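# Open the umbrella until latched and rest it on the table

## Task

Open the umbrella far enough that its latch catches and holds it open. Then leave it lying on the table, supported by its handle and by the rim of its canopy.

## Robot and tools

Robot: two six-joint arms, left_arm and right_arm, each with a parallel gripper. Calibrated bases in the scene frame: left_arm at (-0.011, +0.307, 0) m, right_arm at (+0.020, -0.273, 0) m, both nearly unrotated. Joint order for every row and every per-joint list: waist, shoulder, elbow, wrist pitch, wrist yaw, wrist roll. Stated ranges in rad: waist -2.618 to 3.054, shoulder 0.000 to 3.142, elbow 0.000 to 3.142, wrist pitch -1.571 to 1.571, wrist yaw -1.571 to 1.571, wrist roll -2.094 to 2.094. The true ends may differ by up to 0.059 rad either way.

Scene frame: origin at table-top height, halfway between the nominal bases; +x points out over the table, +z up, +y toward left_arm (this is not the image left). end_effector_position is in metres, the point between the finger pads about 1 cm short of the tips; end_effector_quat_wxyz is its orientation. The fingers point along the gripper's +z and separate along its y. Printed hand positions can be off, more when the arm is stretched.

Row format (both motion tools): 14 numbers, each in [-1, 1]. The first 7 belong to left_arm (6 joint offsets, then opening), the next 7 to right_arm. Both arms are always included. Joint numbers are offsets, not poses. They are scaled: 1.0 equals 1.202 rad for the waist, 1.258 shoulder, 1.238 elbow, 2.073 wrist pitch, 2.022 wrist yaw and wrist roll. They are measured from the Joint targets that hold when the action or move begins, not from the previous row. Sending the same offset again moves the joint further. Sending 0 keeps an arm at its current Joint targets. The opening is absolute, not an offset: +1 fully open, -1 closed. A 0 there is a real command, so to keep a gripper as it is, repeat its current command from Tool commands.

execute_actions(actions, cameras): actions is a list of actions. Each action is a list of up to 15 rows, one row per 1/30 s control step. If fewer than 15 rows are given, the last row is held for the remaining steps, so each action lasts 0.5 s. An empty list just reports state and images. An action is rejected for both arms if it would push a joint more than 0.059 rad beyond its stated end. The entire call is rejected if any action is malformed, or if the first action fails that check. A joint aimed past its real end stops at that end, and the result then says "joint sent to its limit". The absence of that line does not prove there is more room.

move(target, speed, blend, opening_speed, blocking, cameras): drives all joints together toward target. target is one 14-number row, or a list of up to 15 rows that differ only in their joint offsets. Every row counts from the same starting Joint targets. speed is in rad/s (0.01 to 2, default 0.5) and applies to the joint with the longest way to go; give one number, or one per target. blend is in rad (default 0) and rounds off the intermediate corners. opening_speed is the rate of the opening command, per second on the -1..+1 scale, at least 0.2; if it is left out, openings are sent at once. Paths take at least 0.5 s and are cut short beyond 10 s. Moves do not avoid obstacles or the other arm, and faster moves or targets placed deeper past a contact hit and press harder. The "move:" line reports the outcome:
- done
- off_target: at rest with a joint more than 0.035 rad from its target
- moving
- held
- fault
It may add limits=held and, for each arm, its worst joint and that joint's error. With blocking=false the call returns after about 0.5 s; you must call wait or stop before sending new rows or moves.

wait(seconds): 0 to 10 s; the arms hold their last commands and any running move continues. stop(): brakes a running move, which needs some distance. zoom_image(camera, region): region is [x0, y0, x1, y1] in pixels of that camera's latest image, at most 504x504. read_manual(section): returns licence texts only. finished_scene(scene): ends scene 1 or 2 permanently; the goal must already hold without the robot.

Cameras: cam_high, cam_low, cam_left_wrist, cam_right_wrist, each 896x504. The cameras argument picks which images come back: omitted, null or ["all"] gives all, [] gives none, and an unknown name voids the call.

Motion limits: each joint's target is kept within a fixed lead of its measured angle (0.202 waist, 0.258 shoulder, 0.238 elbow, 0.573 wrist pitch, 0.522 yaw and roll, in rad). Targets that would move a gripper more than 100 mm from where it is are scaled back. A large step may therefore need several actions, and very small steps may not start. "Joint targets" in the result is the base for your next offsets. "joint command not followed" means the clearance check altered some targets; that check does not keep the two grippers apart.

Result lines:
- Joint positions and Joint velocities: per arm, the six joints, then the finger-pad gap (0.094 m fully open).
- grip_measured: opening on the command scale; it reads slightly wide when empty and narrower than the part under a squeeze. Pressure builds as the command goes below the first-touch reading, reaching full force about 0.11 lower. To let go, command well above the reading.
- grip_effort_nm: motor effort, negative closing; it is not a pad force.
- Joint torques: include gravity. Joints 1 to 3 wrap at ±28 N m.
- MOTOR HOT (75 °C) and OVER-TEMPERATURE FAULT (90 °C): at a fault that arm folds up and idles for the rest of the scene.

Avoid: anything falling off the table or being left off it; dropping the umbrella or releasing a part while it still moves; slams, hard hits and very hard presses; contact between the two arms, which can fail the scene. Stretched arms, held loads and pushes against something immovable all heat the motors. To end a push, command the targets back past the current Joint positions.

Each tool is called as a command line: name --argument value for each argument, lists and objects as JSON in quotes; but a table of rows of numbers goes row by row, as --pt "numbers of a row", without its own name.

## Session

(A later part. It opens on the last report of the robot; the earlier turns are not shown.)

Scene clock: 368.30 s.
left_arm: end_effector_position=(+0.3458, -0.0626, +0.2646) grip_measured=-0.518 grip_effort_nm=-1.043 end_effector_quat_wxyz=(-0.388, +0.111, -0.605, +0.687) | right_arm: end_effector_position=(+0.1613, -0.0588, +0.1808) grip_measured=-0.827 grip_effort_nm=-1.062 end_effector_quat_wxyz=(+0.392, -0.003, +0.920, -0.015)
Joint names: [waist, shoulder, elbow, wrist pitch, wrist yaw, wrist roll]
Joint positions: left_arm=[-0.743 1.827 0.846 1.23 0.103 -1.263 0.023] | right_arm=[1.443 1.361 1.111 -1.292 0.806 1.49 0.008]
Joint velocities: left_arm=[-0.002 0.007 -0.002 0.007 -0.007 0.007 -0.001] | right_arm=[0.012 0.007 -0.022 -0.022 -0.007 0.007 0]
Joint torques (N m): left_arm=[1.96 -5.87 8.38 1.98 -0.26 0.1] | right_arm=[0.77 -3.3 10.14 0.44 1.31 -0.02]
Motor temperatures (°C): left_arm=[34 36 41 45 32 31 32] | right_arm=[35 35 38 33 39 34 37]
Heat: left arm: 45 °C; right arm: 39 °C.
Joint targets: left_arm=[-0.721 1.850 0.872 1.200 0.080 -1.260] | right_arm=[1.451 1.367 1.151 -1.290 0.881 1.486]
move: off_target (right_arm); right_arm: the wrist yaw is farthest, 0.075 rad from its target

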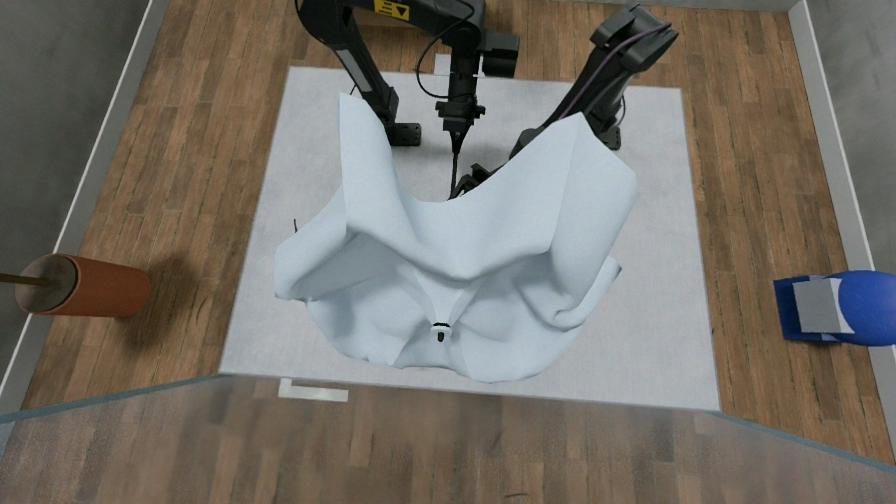

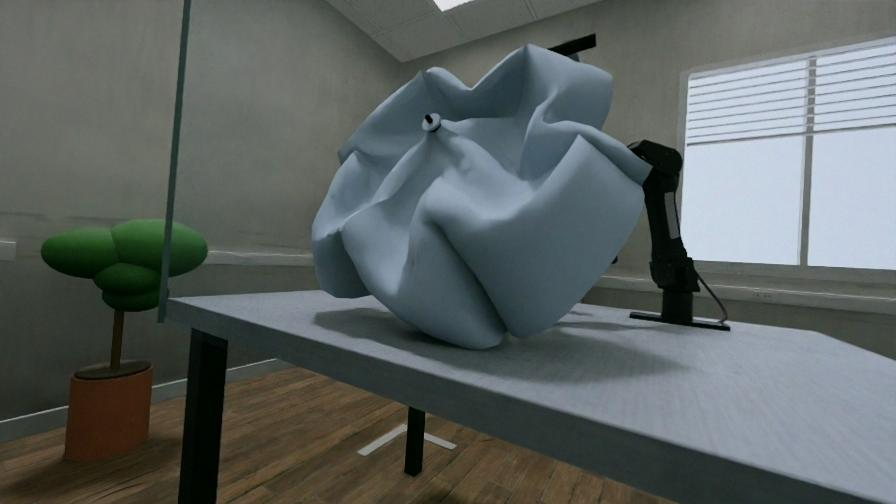

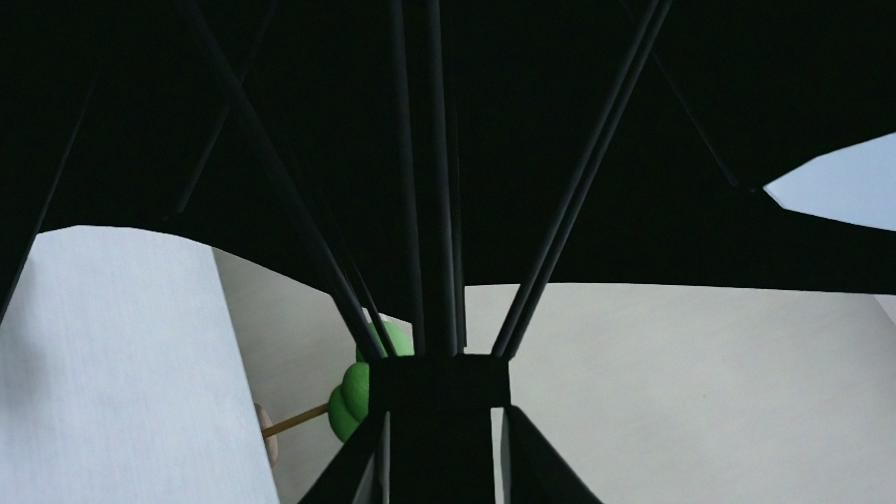

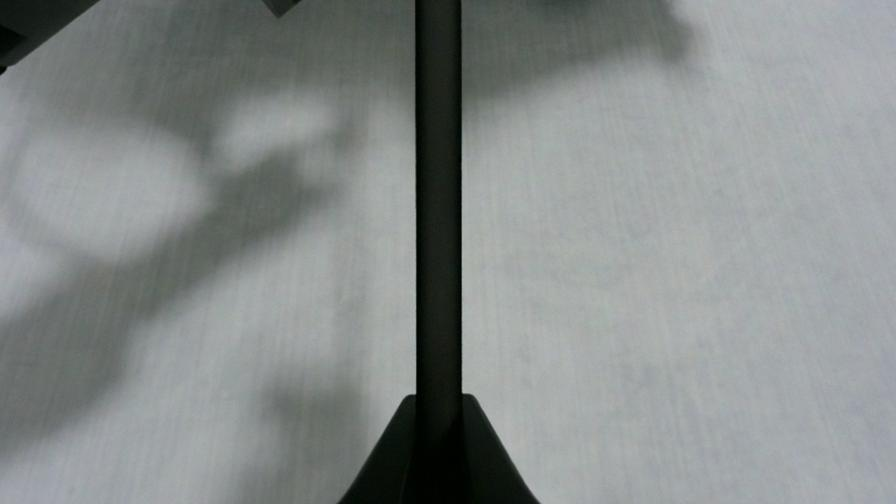

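zoom_image --camera "cam_left_wrist" --region '[330, 0, 560, 420]'

Scaled by 1.200 from the camera's 896x504 image, which has a finer 1280x720 frame.

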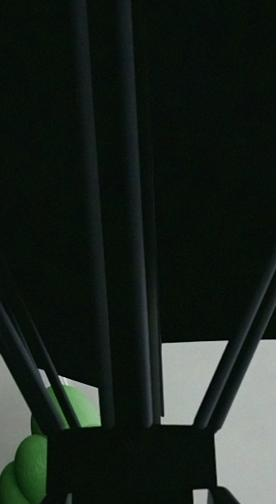

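move --target '[0.0594, 0.0231, 0.0759, -0.0304, 0.0344, -0.0079, -0.7, 0, 0, 0, 0, 0, 0, -1.0]' --speed 0.1

Scene clock: 394.60 s.
left_arm: end_effector_position=(+0.3659, -0.0629, +0.2780) grip_measured=-0.518 grip_effort_nm=-1.033 end_effector_quat_wxyz=(-0.380, +0.091, -0.604, +0.694) | right_arm: end_effector_position=(+0.1633, -0.0589, +0.1829) grip_measured=-0.827 grip_effort_nm=-1.072 end_effector_quat_wxyz=(+0.400, -0.004, +0.917, -0.015)
Joint names: [waist, shoulder, elbow, wrist pitch, wrist yaw, wrist roll]
Joint positions: left_arm=[-0.683 1.851 0.936 1.177 0.204 -1.274 0.023] | right_arm=[1.443 1.361 1.111 -1.291 0.822 1.487 0.008]
Joint velocities: left_arm=[-0.007 -0.002 0.002 -0.007 0.051 0.081 0] | right_arm=[0.017 -0.007 -0.017 0.007 -0.066 -0.007 -0.001]
Joint torques (N m): left_arm=[2.93 -5.89 8.95 1.86 -0.58 0.02] | right_arm=[0.75 -3.22 10.09 0.43 1.14 0.02]
Motor temperatures (°C): left_arm=[34 36 42 46 32 31 32] | right_arm=[35 35 38 33 39 34 37]
Heat: left arm: 46 °C; right arm: 39 °C.
Joint targets: left_arm=[-0.649 1.879 0.966 1.137 0.149 -1.276] | right_arm=[1.451 1.367 1.151 -1.290 0.881 1.486]
move: off_target (left_arm, right_arm); left_arm: the wrist yaw is farthest, 0.054 rad from its target; right_arm: the wrist yaw is farthest, 0.059 rad from its target

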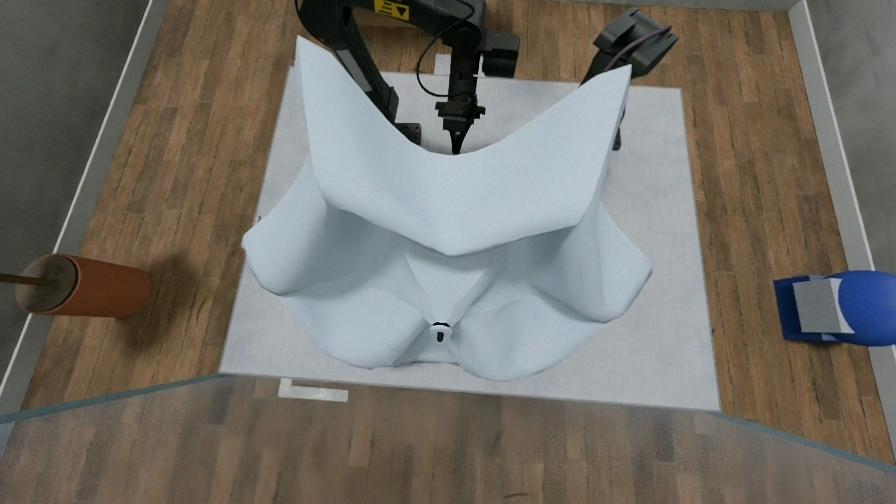

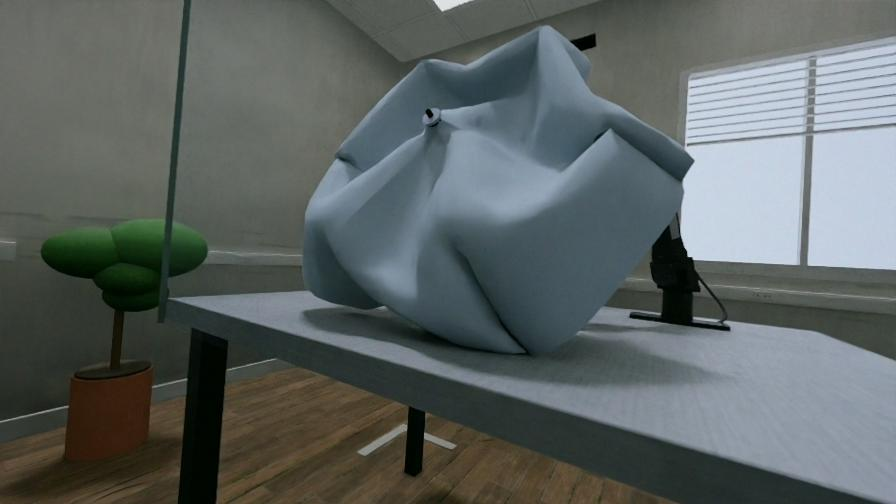

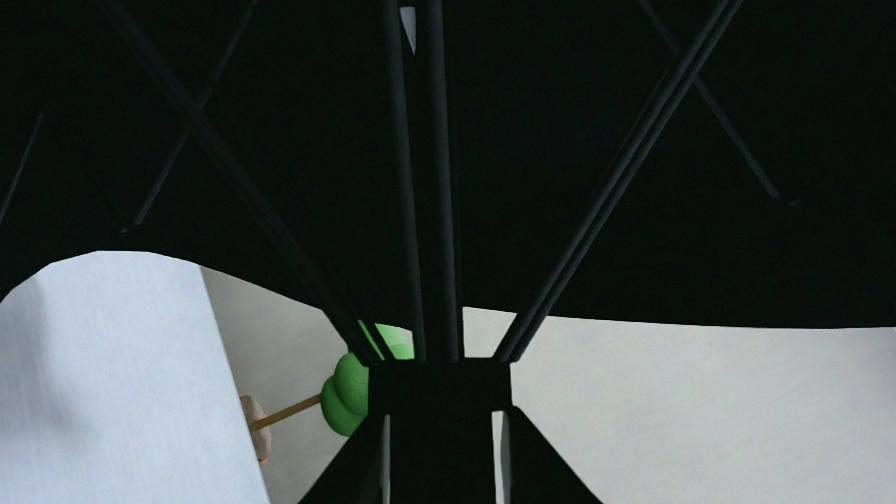

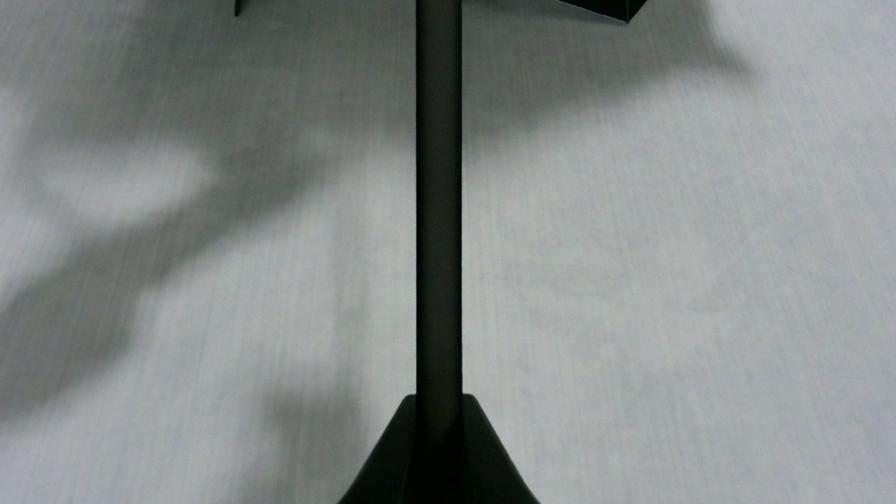

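move --target '[-0.0126, -0.0887, 0.0422, -0.0272, 0.0106, 0.0578, -0.7, 0.0769, 0.0264, 0.0453, -0.0692, 0.0857, 0.0777, -1.0]' --speed 0.1

Scene clock: 444.10 s.
left_arm: end_effector_position=(+0.3612, -0.0600, +0.3273) grip_measured=-0.518 grip_effort_nm=-1.038 end_effector_quat_wxyz=(-0.422, +0.055, -0.578, +0.696) | right_arm: end_effector_position=(+0.1578, -0.0579, +0.2046) grip_measured=-0.827 grip_effort_nm=-1.072 end_effector_quat_wxyz=(+0.451, -0.002, +0.892, -0.017)
Joint names: [waist, shoulder, elbow, wrist pitch, wrist yaw, wrist roll]
Joint positions: left_arm=[-0.682 1.78 0.994 1.124 0.212 -1.194 0.023] | right_arm=[1.526 1.394 1.161 -1.415 0.934 1.626 0.008]
Joint velocities: left_arm=[0.002 0.002 -0.027 -0.095 0.037 0.022 0.001] | right_arm=[0.007 0.002 -0.012 -0.022 0.007 0.037 -0.001]
Joint torques (N m): left_arm=[1.55 -8.51 8.87 1.74 -0.47 0.45] | right_arm=[1.62 -3.51 10.39 0.09 1.87 0.17]
Motor temperatures (°C): left_arm=[34 36 42 46 32 31 33] | right_arm=[35 35 38 32 38 34 38]
Heat: left arm: 46 °C; right arm: 38 °C.
Joint targets: left_arm=[-0.665 1.768 1.018 1.081 0.171 -1.158] | right_arm=[1.543 1.400 1.207 -1.433 1.055 1.643]
move: off_target (left_arm, right_arm); left_arm: the wrist pitch is farthest, 0.044 rad from its target; right_arm: the wrist yaw is farthest, 0.120 rad from its target

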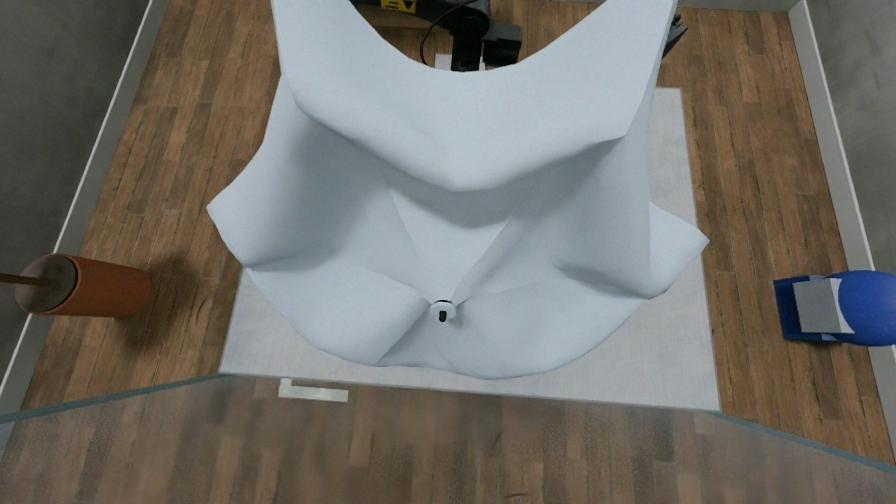

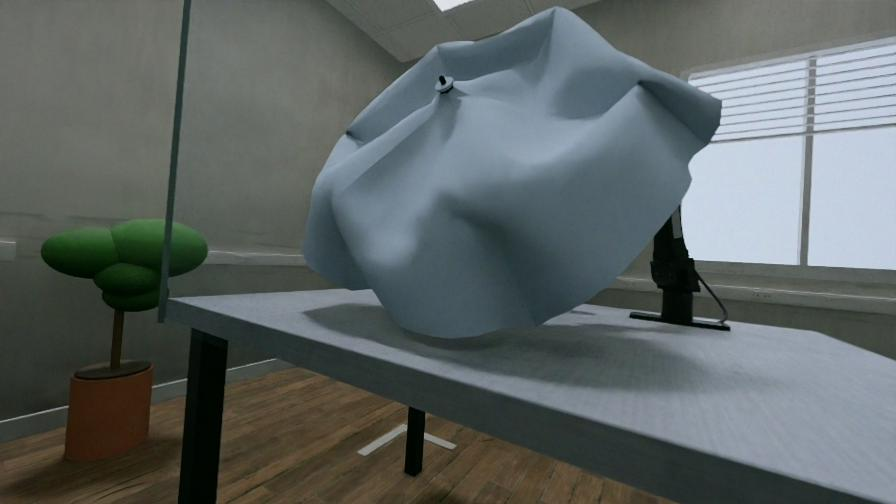

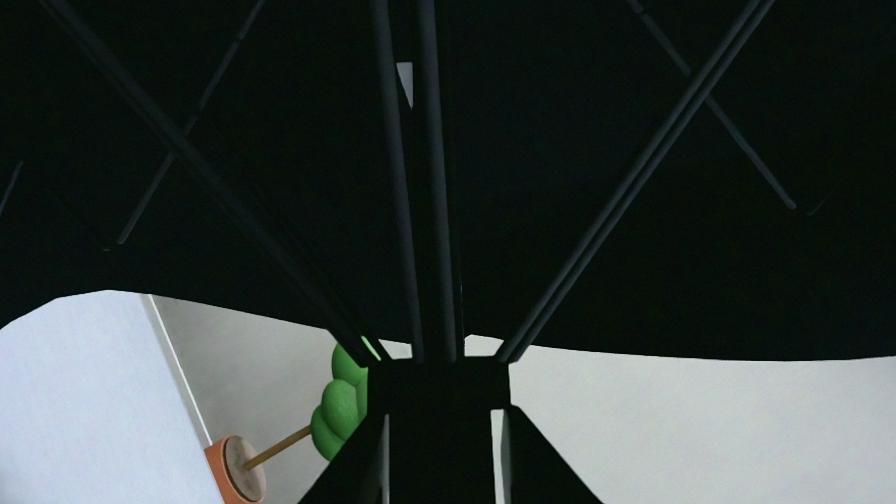

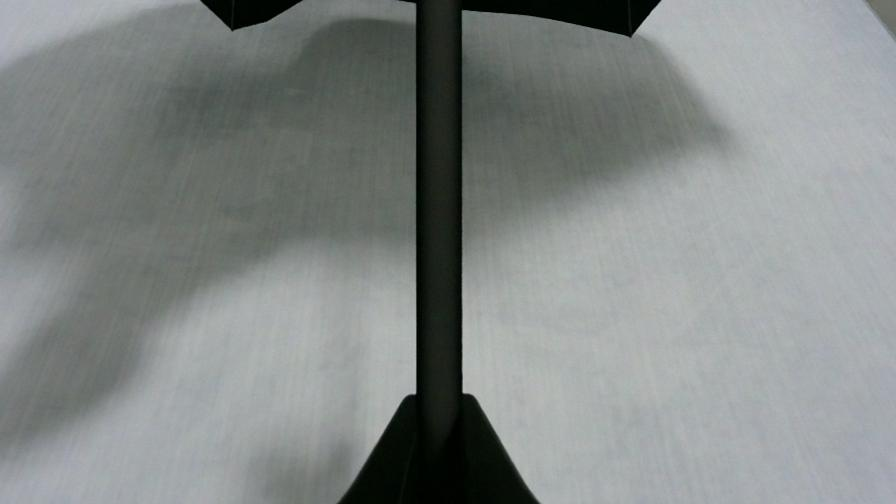

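move --target '[0.0424, 0.0286, 0.0913, -0.0347, 0.0232, -0.0089, -0.7, 0, 0, 0, 0, 0, 0, -1.0]' --speed 0.1

Scene clock: 462.50 s.
left_arm: end_effector_position=(+0.3798, -0.0559, +0.3527) grip_measured=-0.518 grip_effort_nm=-1.033 end_effector_quat_wxyz=(-0.429, +0.046, -0.576, +0.694) | right_arm: end_effector_position=(+0.1595, -0.0556, +0.2107) grip_measured=-0.827 grip_effort_nm=-1.057 end_effector_quat_wxyz=(+0.464, -0.002, +0.886, -0.011)
Joint names: [waist, shoulder, elbow, wrist pitch, wrist yaw, wrist roll]
Joint positions: left_arm=[-0.639 1.78 1.1 1.029 0.257 -1.188 0.023] | right_arm=[1.532 1.394 1.169 -1.417 0.962 1.632 0.008]
Joint velocities: left_arm=[-0.002 -0.007 -0.007 -0.022 -0.051 -0.007 0] | right_arm=[0.017 -0.017 -0.002 -0.007 -0.037 -0.022 -0.002]
Joint torques (N m): left_arm=[2.22 -6.13 9.7 1.97 -0.45 0.17] | right_arm=[1.1 -3.49 9.7 0.12 1.56 0.11]
Motor temperatures (°C): left_arm=[34 38 43 45 32 32 33] | right_arm=[35 35 39 32 40 34 38]
Heat: left arm: 45 °C; right arm: 40 °C.
Joint targets: left_arm=[-0.614 1.804 1.131 1.009 0.218 -1.177] | right_arm=[1.543 1.400 1.207 -1.433 1.055 1.643]
move: off_target (left_arm, right_arm); left_arm: the wrist yaw is farthest, 0.039 rad from its target; right_arm: the wrist yaw is farthest, 0.093 rad from its target

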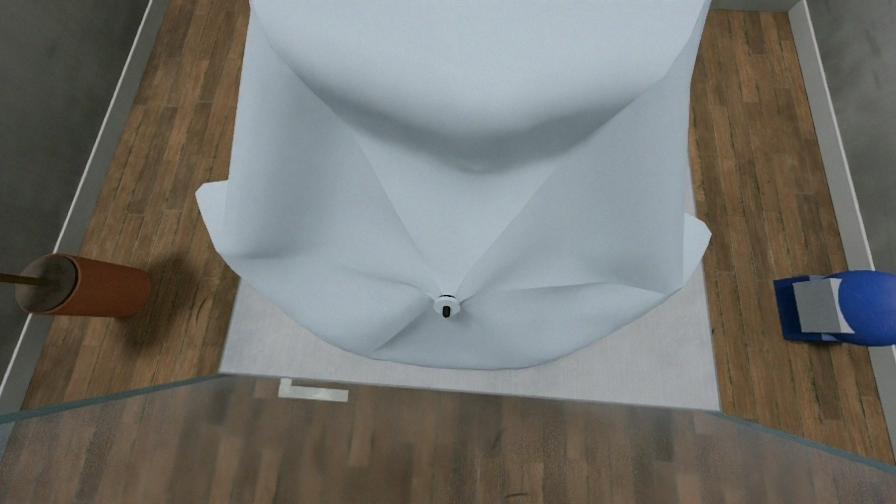

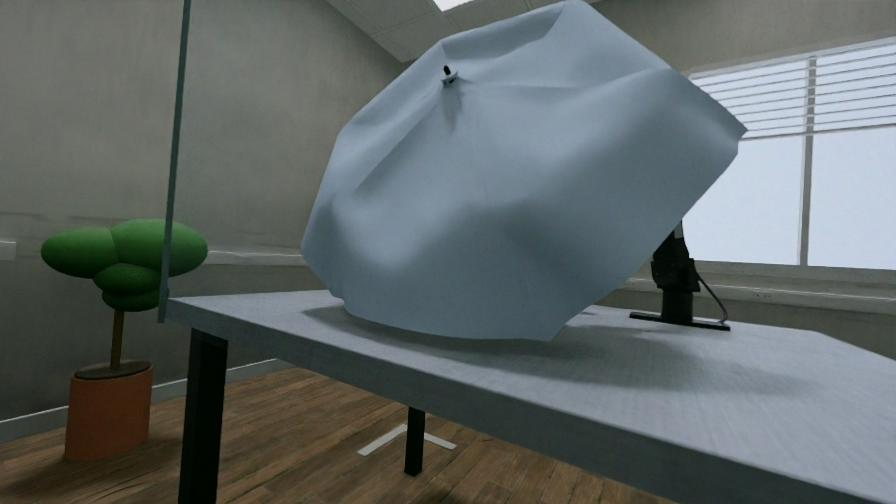

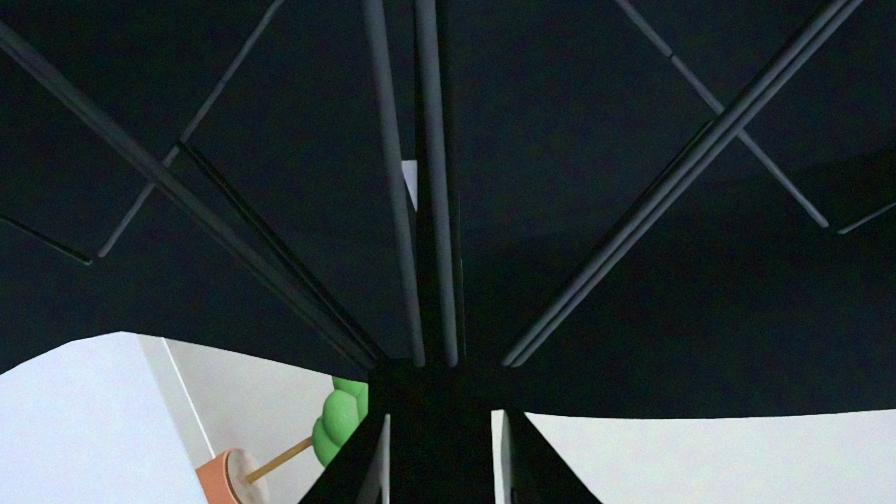

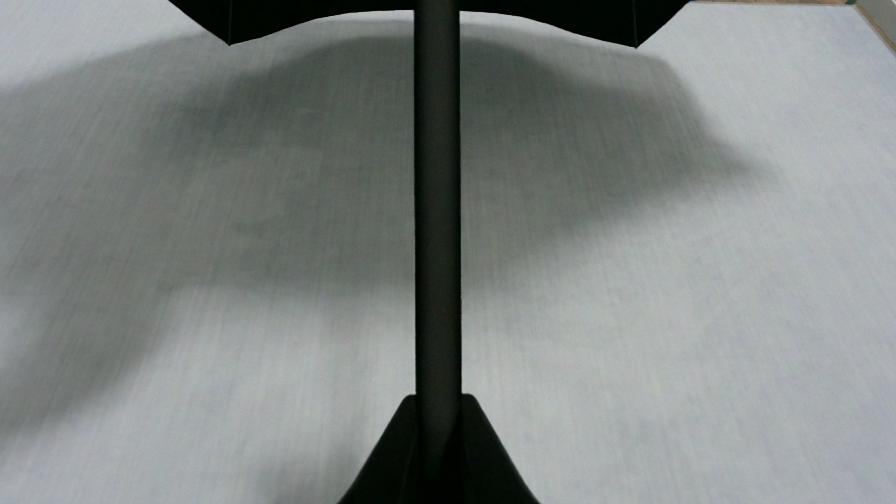

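move --target '[0.0399, 0.0465, 0.1234, -0.0424, 0.0222, -0.0089, -0.7, 0, 0, 0, 0, 0, 0, -1.0]' --speed 0.1

Scene clock: 482.57 s.
left_arm: end_effector_position=(+0.4012, -0.0624, +0.3686) grip_measured=-0.518 grip_effort_nm=-1.038 end_effector_quat_wxyz=(-0.421, +0.029, -0.581, +0.696) | right_arm: end_effector_position=(+0.1614, -0.0565, +0.2124) grip_measured=-0.827 grip_effort_nm=-1.057 end_effector_quat_wxyz=(+0.468, +0.005, +0.883, -0.010)
Joint names: [waist, shoulder, elbow, wrist pitch, wrist yaw, wrist roll]
Joint positions: left_arm=[-0.601 1.834 1.243 0.941 0.33 -1.194 0.023] | right_arm=[1.529 1.394 1.169 -1.42 0.973 1.645 0.008]
Joint velocities: left_arm=[0.007 0.002 0.002 0.037 0.037 -0.007 0] | right_arm=[0.022 -0.012 0.007 -0.037 0.022 -0.022 -0.002]
Joint torques (N m): left_arm=[3.15 -6.5 10.66 1.97 -0.74 0.04] | right_arm=[1.51 -3.47 9.69 0.15 1.43 -0.01]
Motor temperatures (°C): left_arm=[34 37 44 46 32 31 33] | right_arm=[35 35 40 32 40 34 38]
Heat: left arm: 46 °C; right arm: 40 °C.
Joint targets: left_arm=[-0.566 1.862 1.284 0.921 0.263 -1.194] | right_arm=[1.543 1.400 1.207 -1.433 1.055 1.643]
move: off_target (left_arm, right_arm); left_arm: the wrist yaw is farthest, 0.067 rad from its target; right_arm: the wrist yaw is farthest, 0.082 rad from its target

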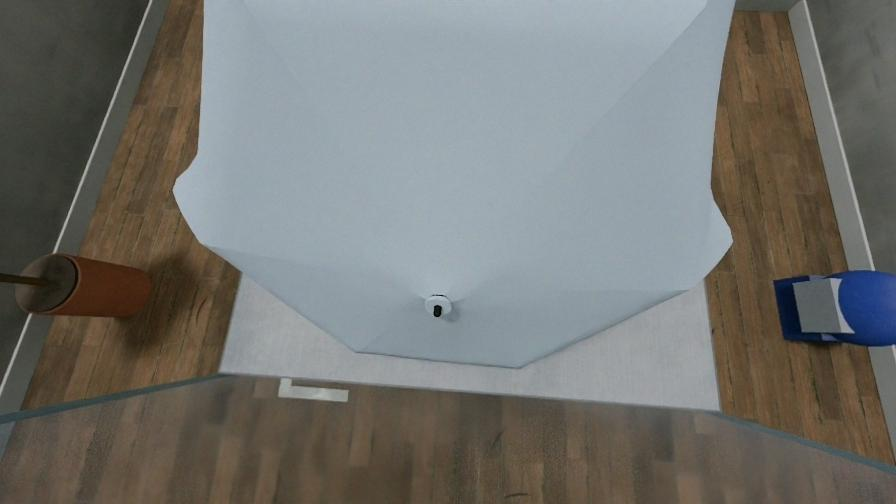

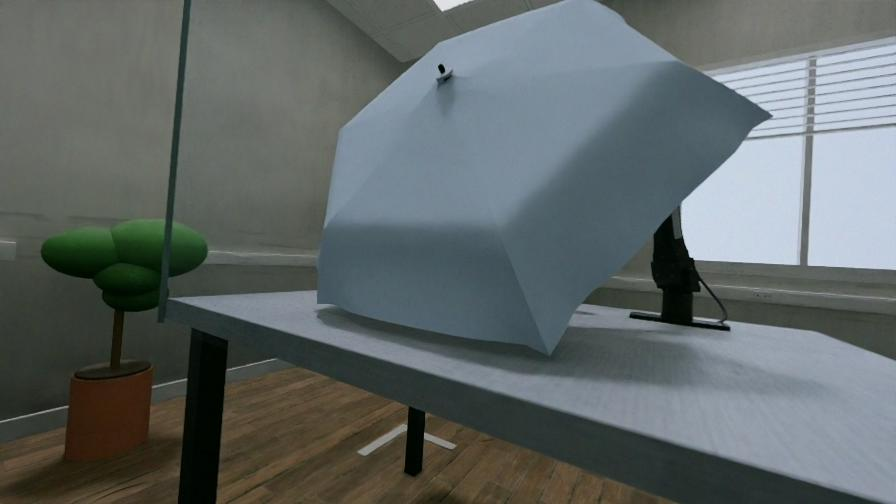

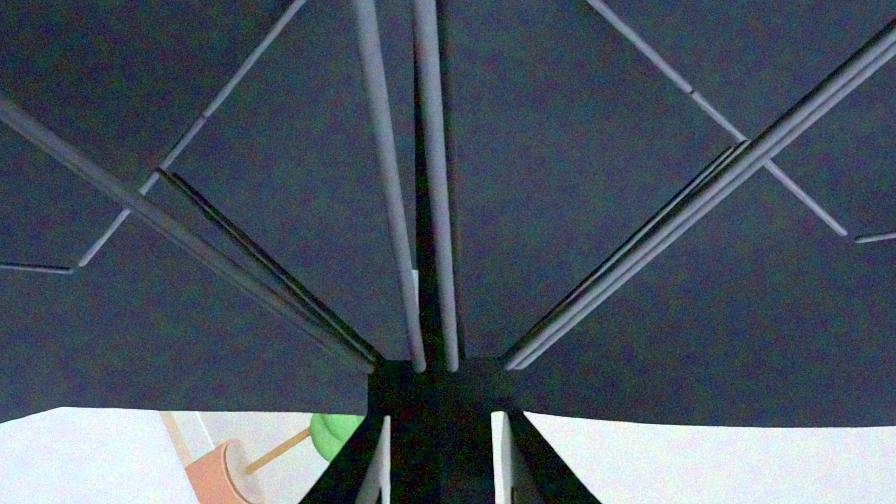

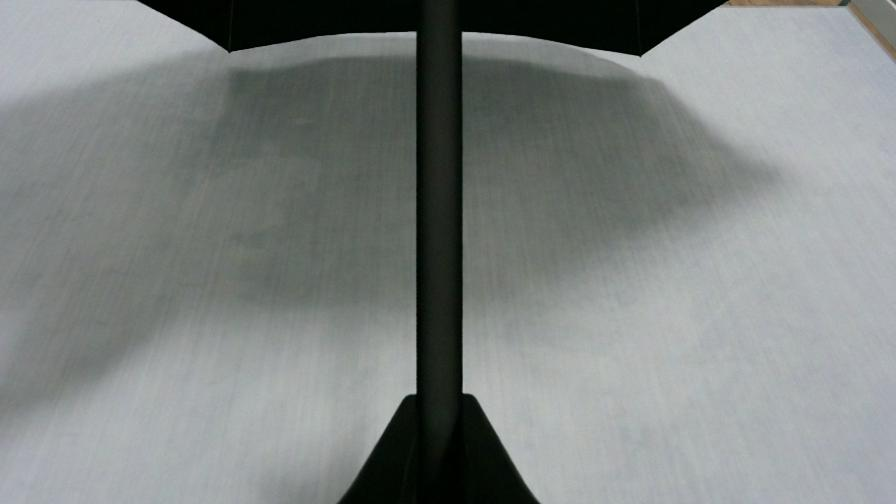

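execute_actions --actions '[]'

Scene clock: 497.77 s.
left_arm: end_effector_position=(+0.4012, -0.0624, +0.3686) grip_measured=-0.518 grip_effort_nm=-1.043 end_effector_quat_wxyz=(-0.421, +0.029, -0.581, +0.696) | right_arm: end_effector_position=(+0.1614, -0.0565, +0.2124) grip_measured=-0.827 grip_effort_nm=-1.057 end_effector_quat_wxyz=(+0.468, +0.005, +0.883, -0.010)
Joint names: [waist, shoulder, elbow, wrist pitch, wrist yaw, wrist roll]
Joint positions: left_arm=[-0.601 1.834 1.244 0.94 0.33 -1.194 0.023] | right_arm=[1.529 1.394 1.169 -1.42 0.973 1.645 0.008]
Joint velocities: left_arm=[0.017 -0.012 0.012 0.022 0.007 0.022 0] | right_arm=[0.022 -0.022 0.022 0.037 -0.007 -0.007 0]
Joint torques (N m): left_arm=[3.14 -6.52 10.65 1.96 -0.74 0.04] | right_arm=[1.47 -3.45 9.72 0.14 1.43 -0.01]
Motor temperatures (°C): left_arm=[34 37 44 46 32 31 33] | right_arm=[35 35 40 32 40 34 38]
Heat: left arm: 46 °C; right arm: 40 °C.
Joint targets: left_arm=[-0.566 1.862 1.284 0.921 0.263 -1.194] | right_arm=[1.543 1.400 1.207 -1.433 1.055 1.643]
Tool commands: left_gripper/opening=-0.7 right_gripper/opening=-1.0

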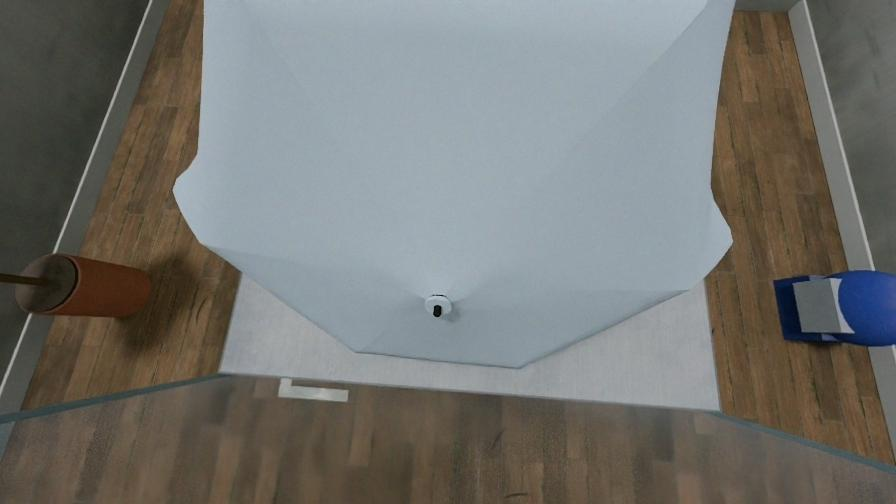

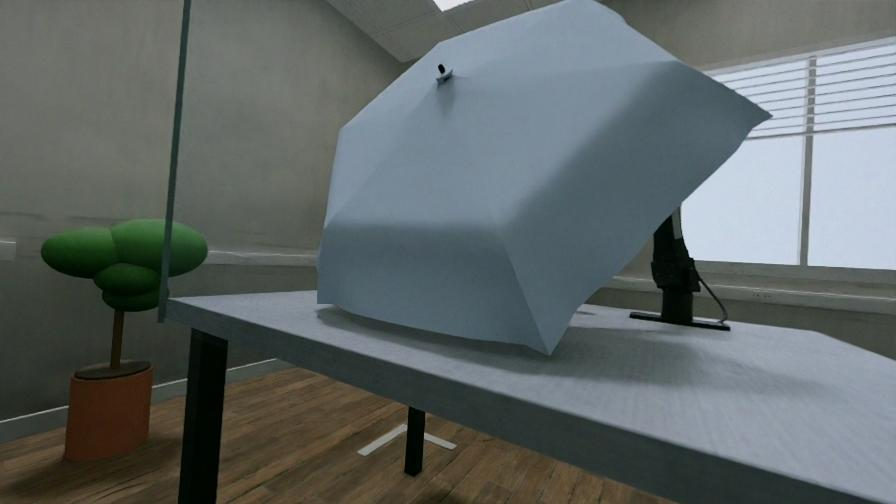

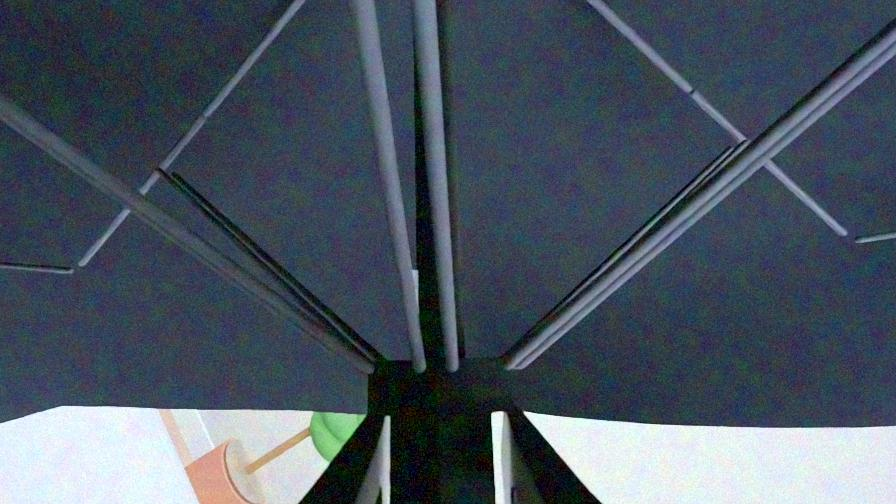

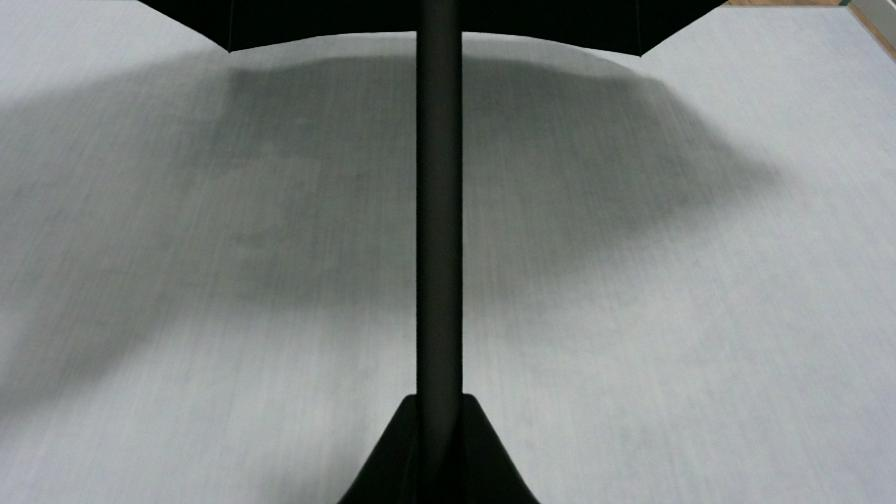

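zoom_image --camera "cam_left_wrist" --region '[320, 180, 560, 504]'

Scaled by 1.556 from the camera's 896x504 image, which has a finer 1280x720 frame.

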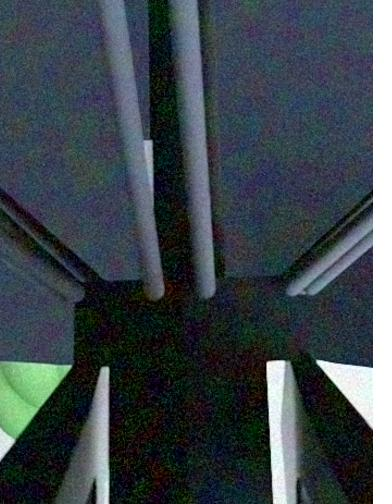

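move --target '[0.0424, 0.0469, 0.1276, -0.0449, 0.0237, -0.0094, -0.7, 0, 0, 0, 0, 0, 0, -1]' --speed 0.1

Scene clock: 524.90 s.
left_arm: end_effector_position=(+0.4131, -0.0728, +0.3826) grip_measured=-0.518 grip_effort_nm=-1.038 end_effector_quat_wxyz=(-0.395, -0.006, -0.590, +0.704) | right_arm: end_effector_position=(+0.1671, -0.0593, +0.2178) grip_measured=-0.827 grip_effort_nm=-1.057 end_effector_quat_wxyz=(+0.480, +0.016, +0.877, -0.011)
Joint names: [waist, shoulder, elbow, wrist pitch, wrist yaw, wrist roll]
Joint positions: left_arm=[-0.569 1.889 1.391 0.842 0.452 -1.205 0.023] | right_arm=[1.514 1.394 1.175 -1.431 0.999 1.66 0.008]
Joint velocities: left_arm=[-0.002 0.007 0.002 -0.081 0.139 -0.022 -0.001] | right_arm=[-0.002 0.007 0.017 0.007 -0.022 0.022 0]
Joint torques (N m): left_arm=[4.72 -6.78 11.74 1.97 -1.51 -0.06] | right_arm=[2.96 -3.48 9.14 0.24 1.16 -0.14]
Motor temperatures (°C): left_arm=[34 37 45 46 33 31 34] | right_arm=[35 35 40 32 39 34 38]
Heat: left arm: 46 °C; right arm: 40 °C.
Joint targets: left_arm=[-0.515 1.921 1.442 0.828 0.311 -1.214] | right_arm=[1.543 1.400 1.207 -1.433 1.055 1.643]
move: off_target (left_arm, right_arm); left_arm: the wrist yaw is farthest, 0.141 rad from its target; right_arm: the wrist yaw is farthest, 0.056 rad from its target

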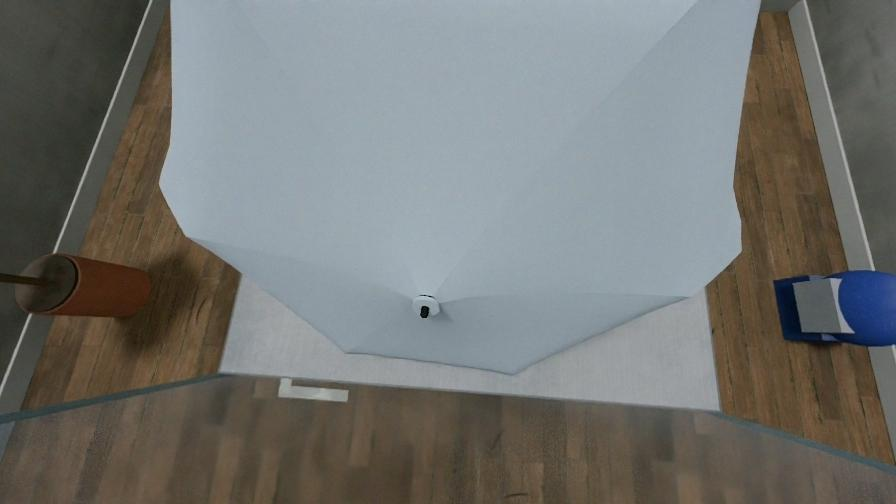

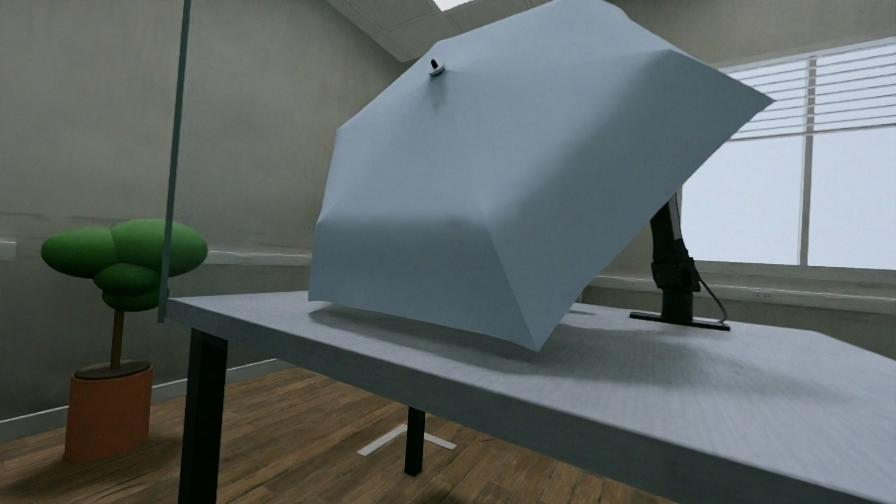

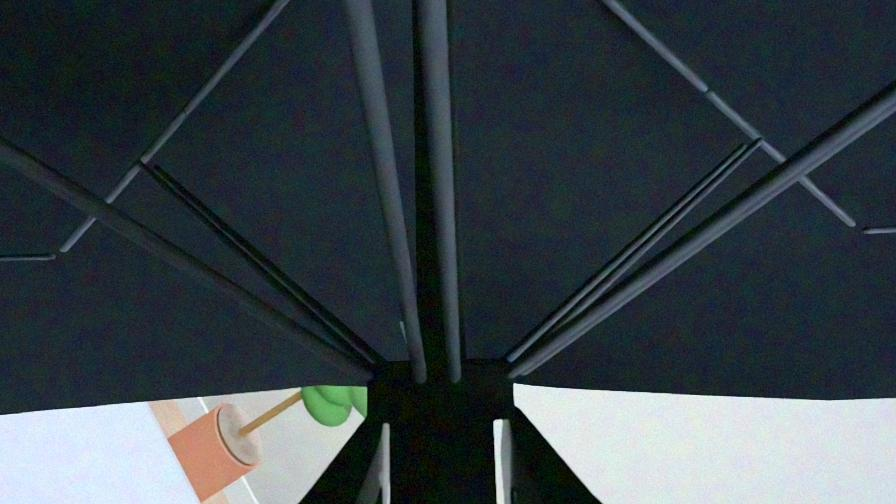

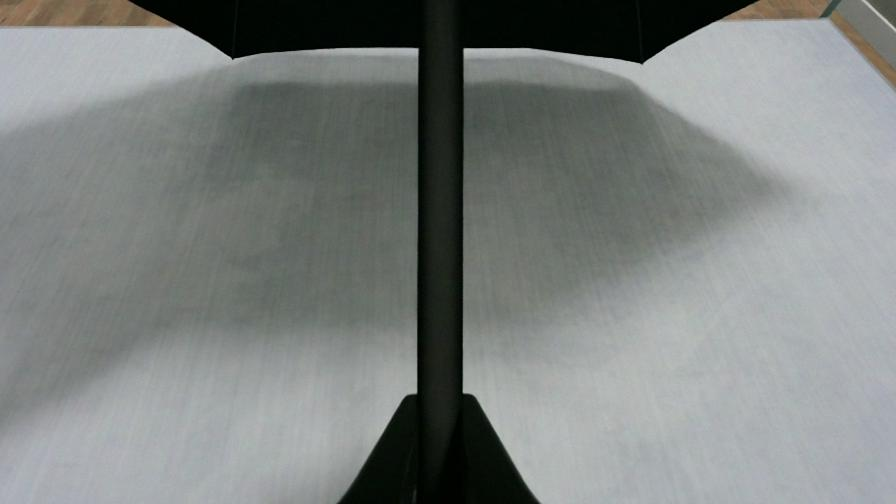

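move --target '[0.0258, 0.0079, 0.0097, 0.001, -0.0772, -0.002, -0.7, 0.0166, 0, 0, 0.0048, -0.0148, -0.0074, -1]' --speed 0.1

Scene clock: 539.20 s.
left_arm: end_effector_position=(+0.4445, -0.0439, +0.4038) grip_measured=-0.518 grip_effort_nm=-1.033 end_effector_quat_wxyz=(-0.450, +0.061, -0.559, +0.693) | right_arm: end_effector_position=(+0.1603, -0.0543, +0.2171) grip_measured=-0.827 grip_effort_nm=-1.062 end_effector_quat_wxyz=(+0.477, -0.014, +0.879, -0.012)
Joint names: [waist, shoulder, elbow, wrist pitch, wrist yaw, wrist roll]
Joint positions: left_arm=[-0.541 1.897 1.427 0.865 0.297 -1.224 0.023] | right_arm=[1.543 1.394 1.176 -1.427 0.994 1.617 0.008]
Joint velocities: left_arm=[0.012 0.017 0.017 0.022 -0.007 0.007 0.001] | right_arm=[-0.002 0.012 0.002 -0.022 -0.051 -0.022 0.001]
Joint torques (N m): left_arm=[5 -6.63 9.74 1.76 -1.48 0.11] | right_arm=[2.04 -3.47 9.1 0.29 0.88 0.13]
Motor temperatures (°C): left_arm=[35 37 44 46 34 31 34] | right_arm=[35 35 40 32 39 34 38]
Heat: left arm: 46 °C; right arm: 40 °C.
Joint targets: left_arm=[-0.484 1.931 1.454 0.830 0.155 -1.218] | right_arm=[1.563 1.400 1.207 -1.423 1.025 1.628]
move: off_target (left_arm); left_arm: the wrist yaw is farthest, 0.142 rad from its target

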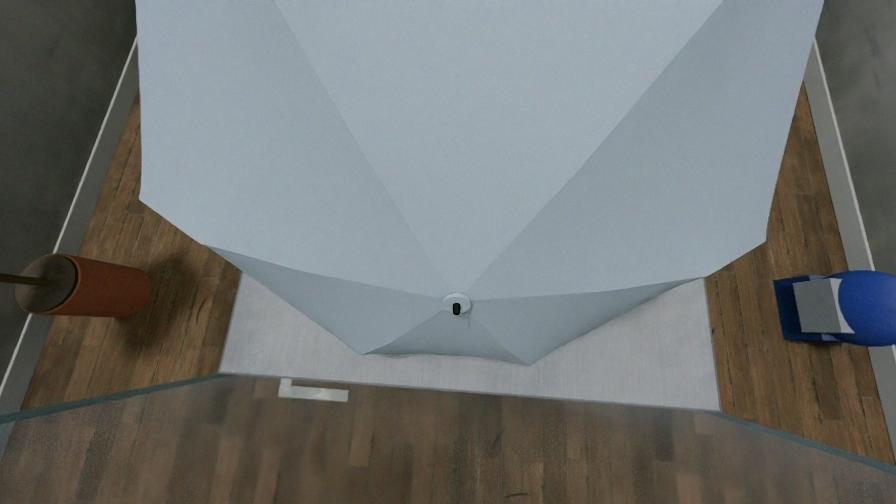

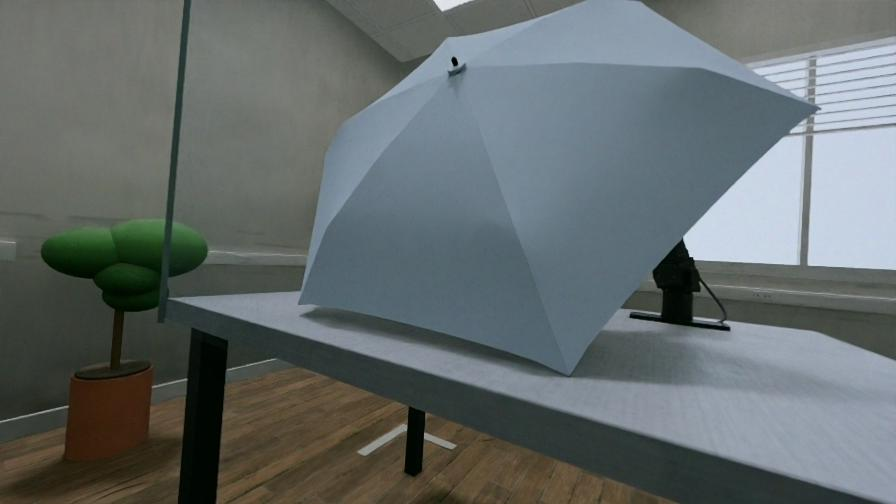

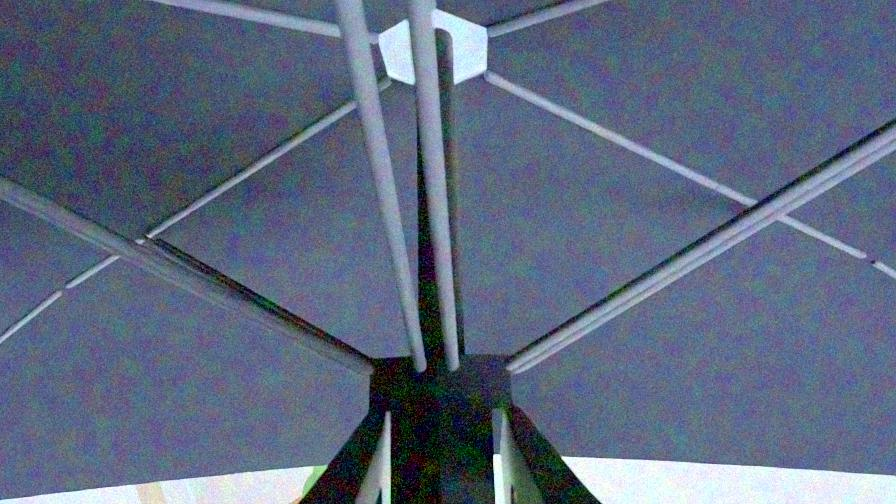

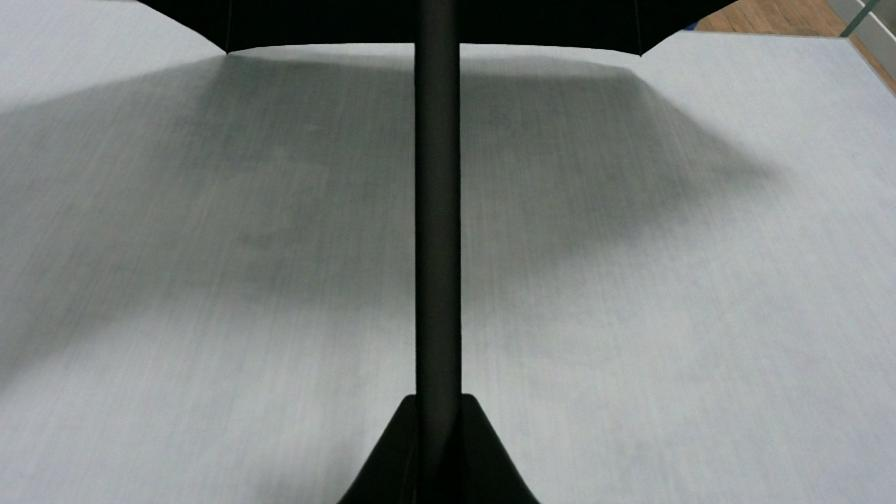

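zoom_image --camera "cam_left_wrist" --region '[320, 0, 560, 504]'

zoom_image --camera "cam_high" --region '[120, 0, 840, 400]'

Scaled by 1.000.

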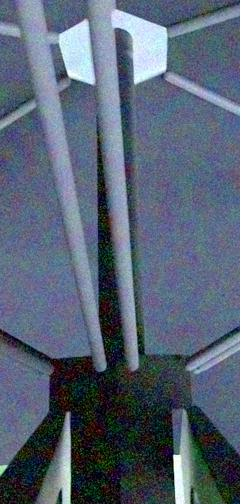

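Region (120, 0, 840, 400) is 720x400 pixels. A region can be at most 504 by 504 pixels.


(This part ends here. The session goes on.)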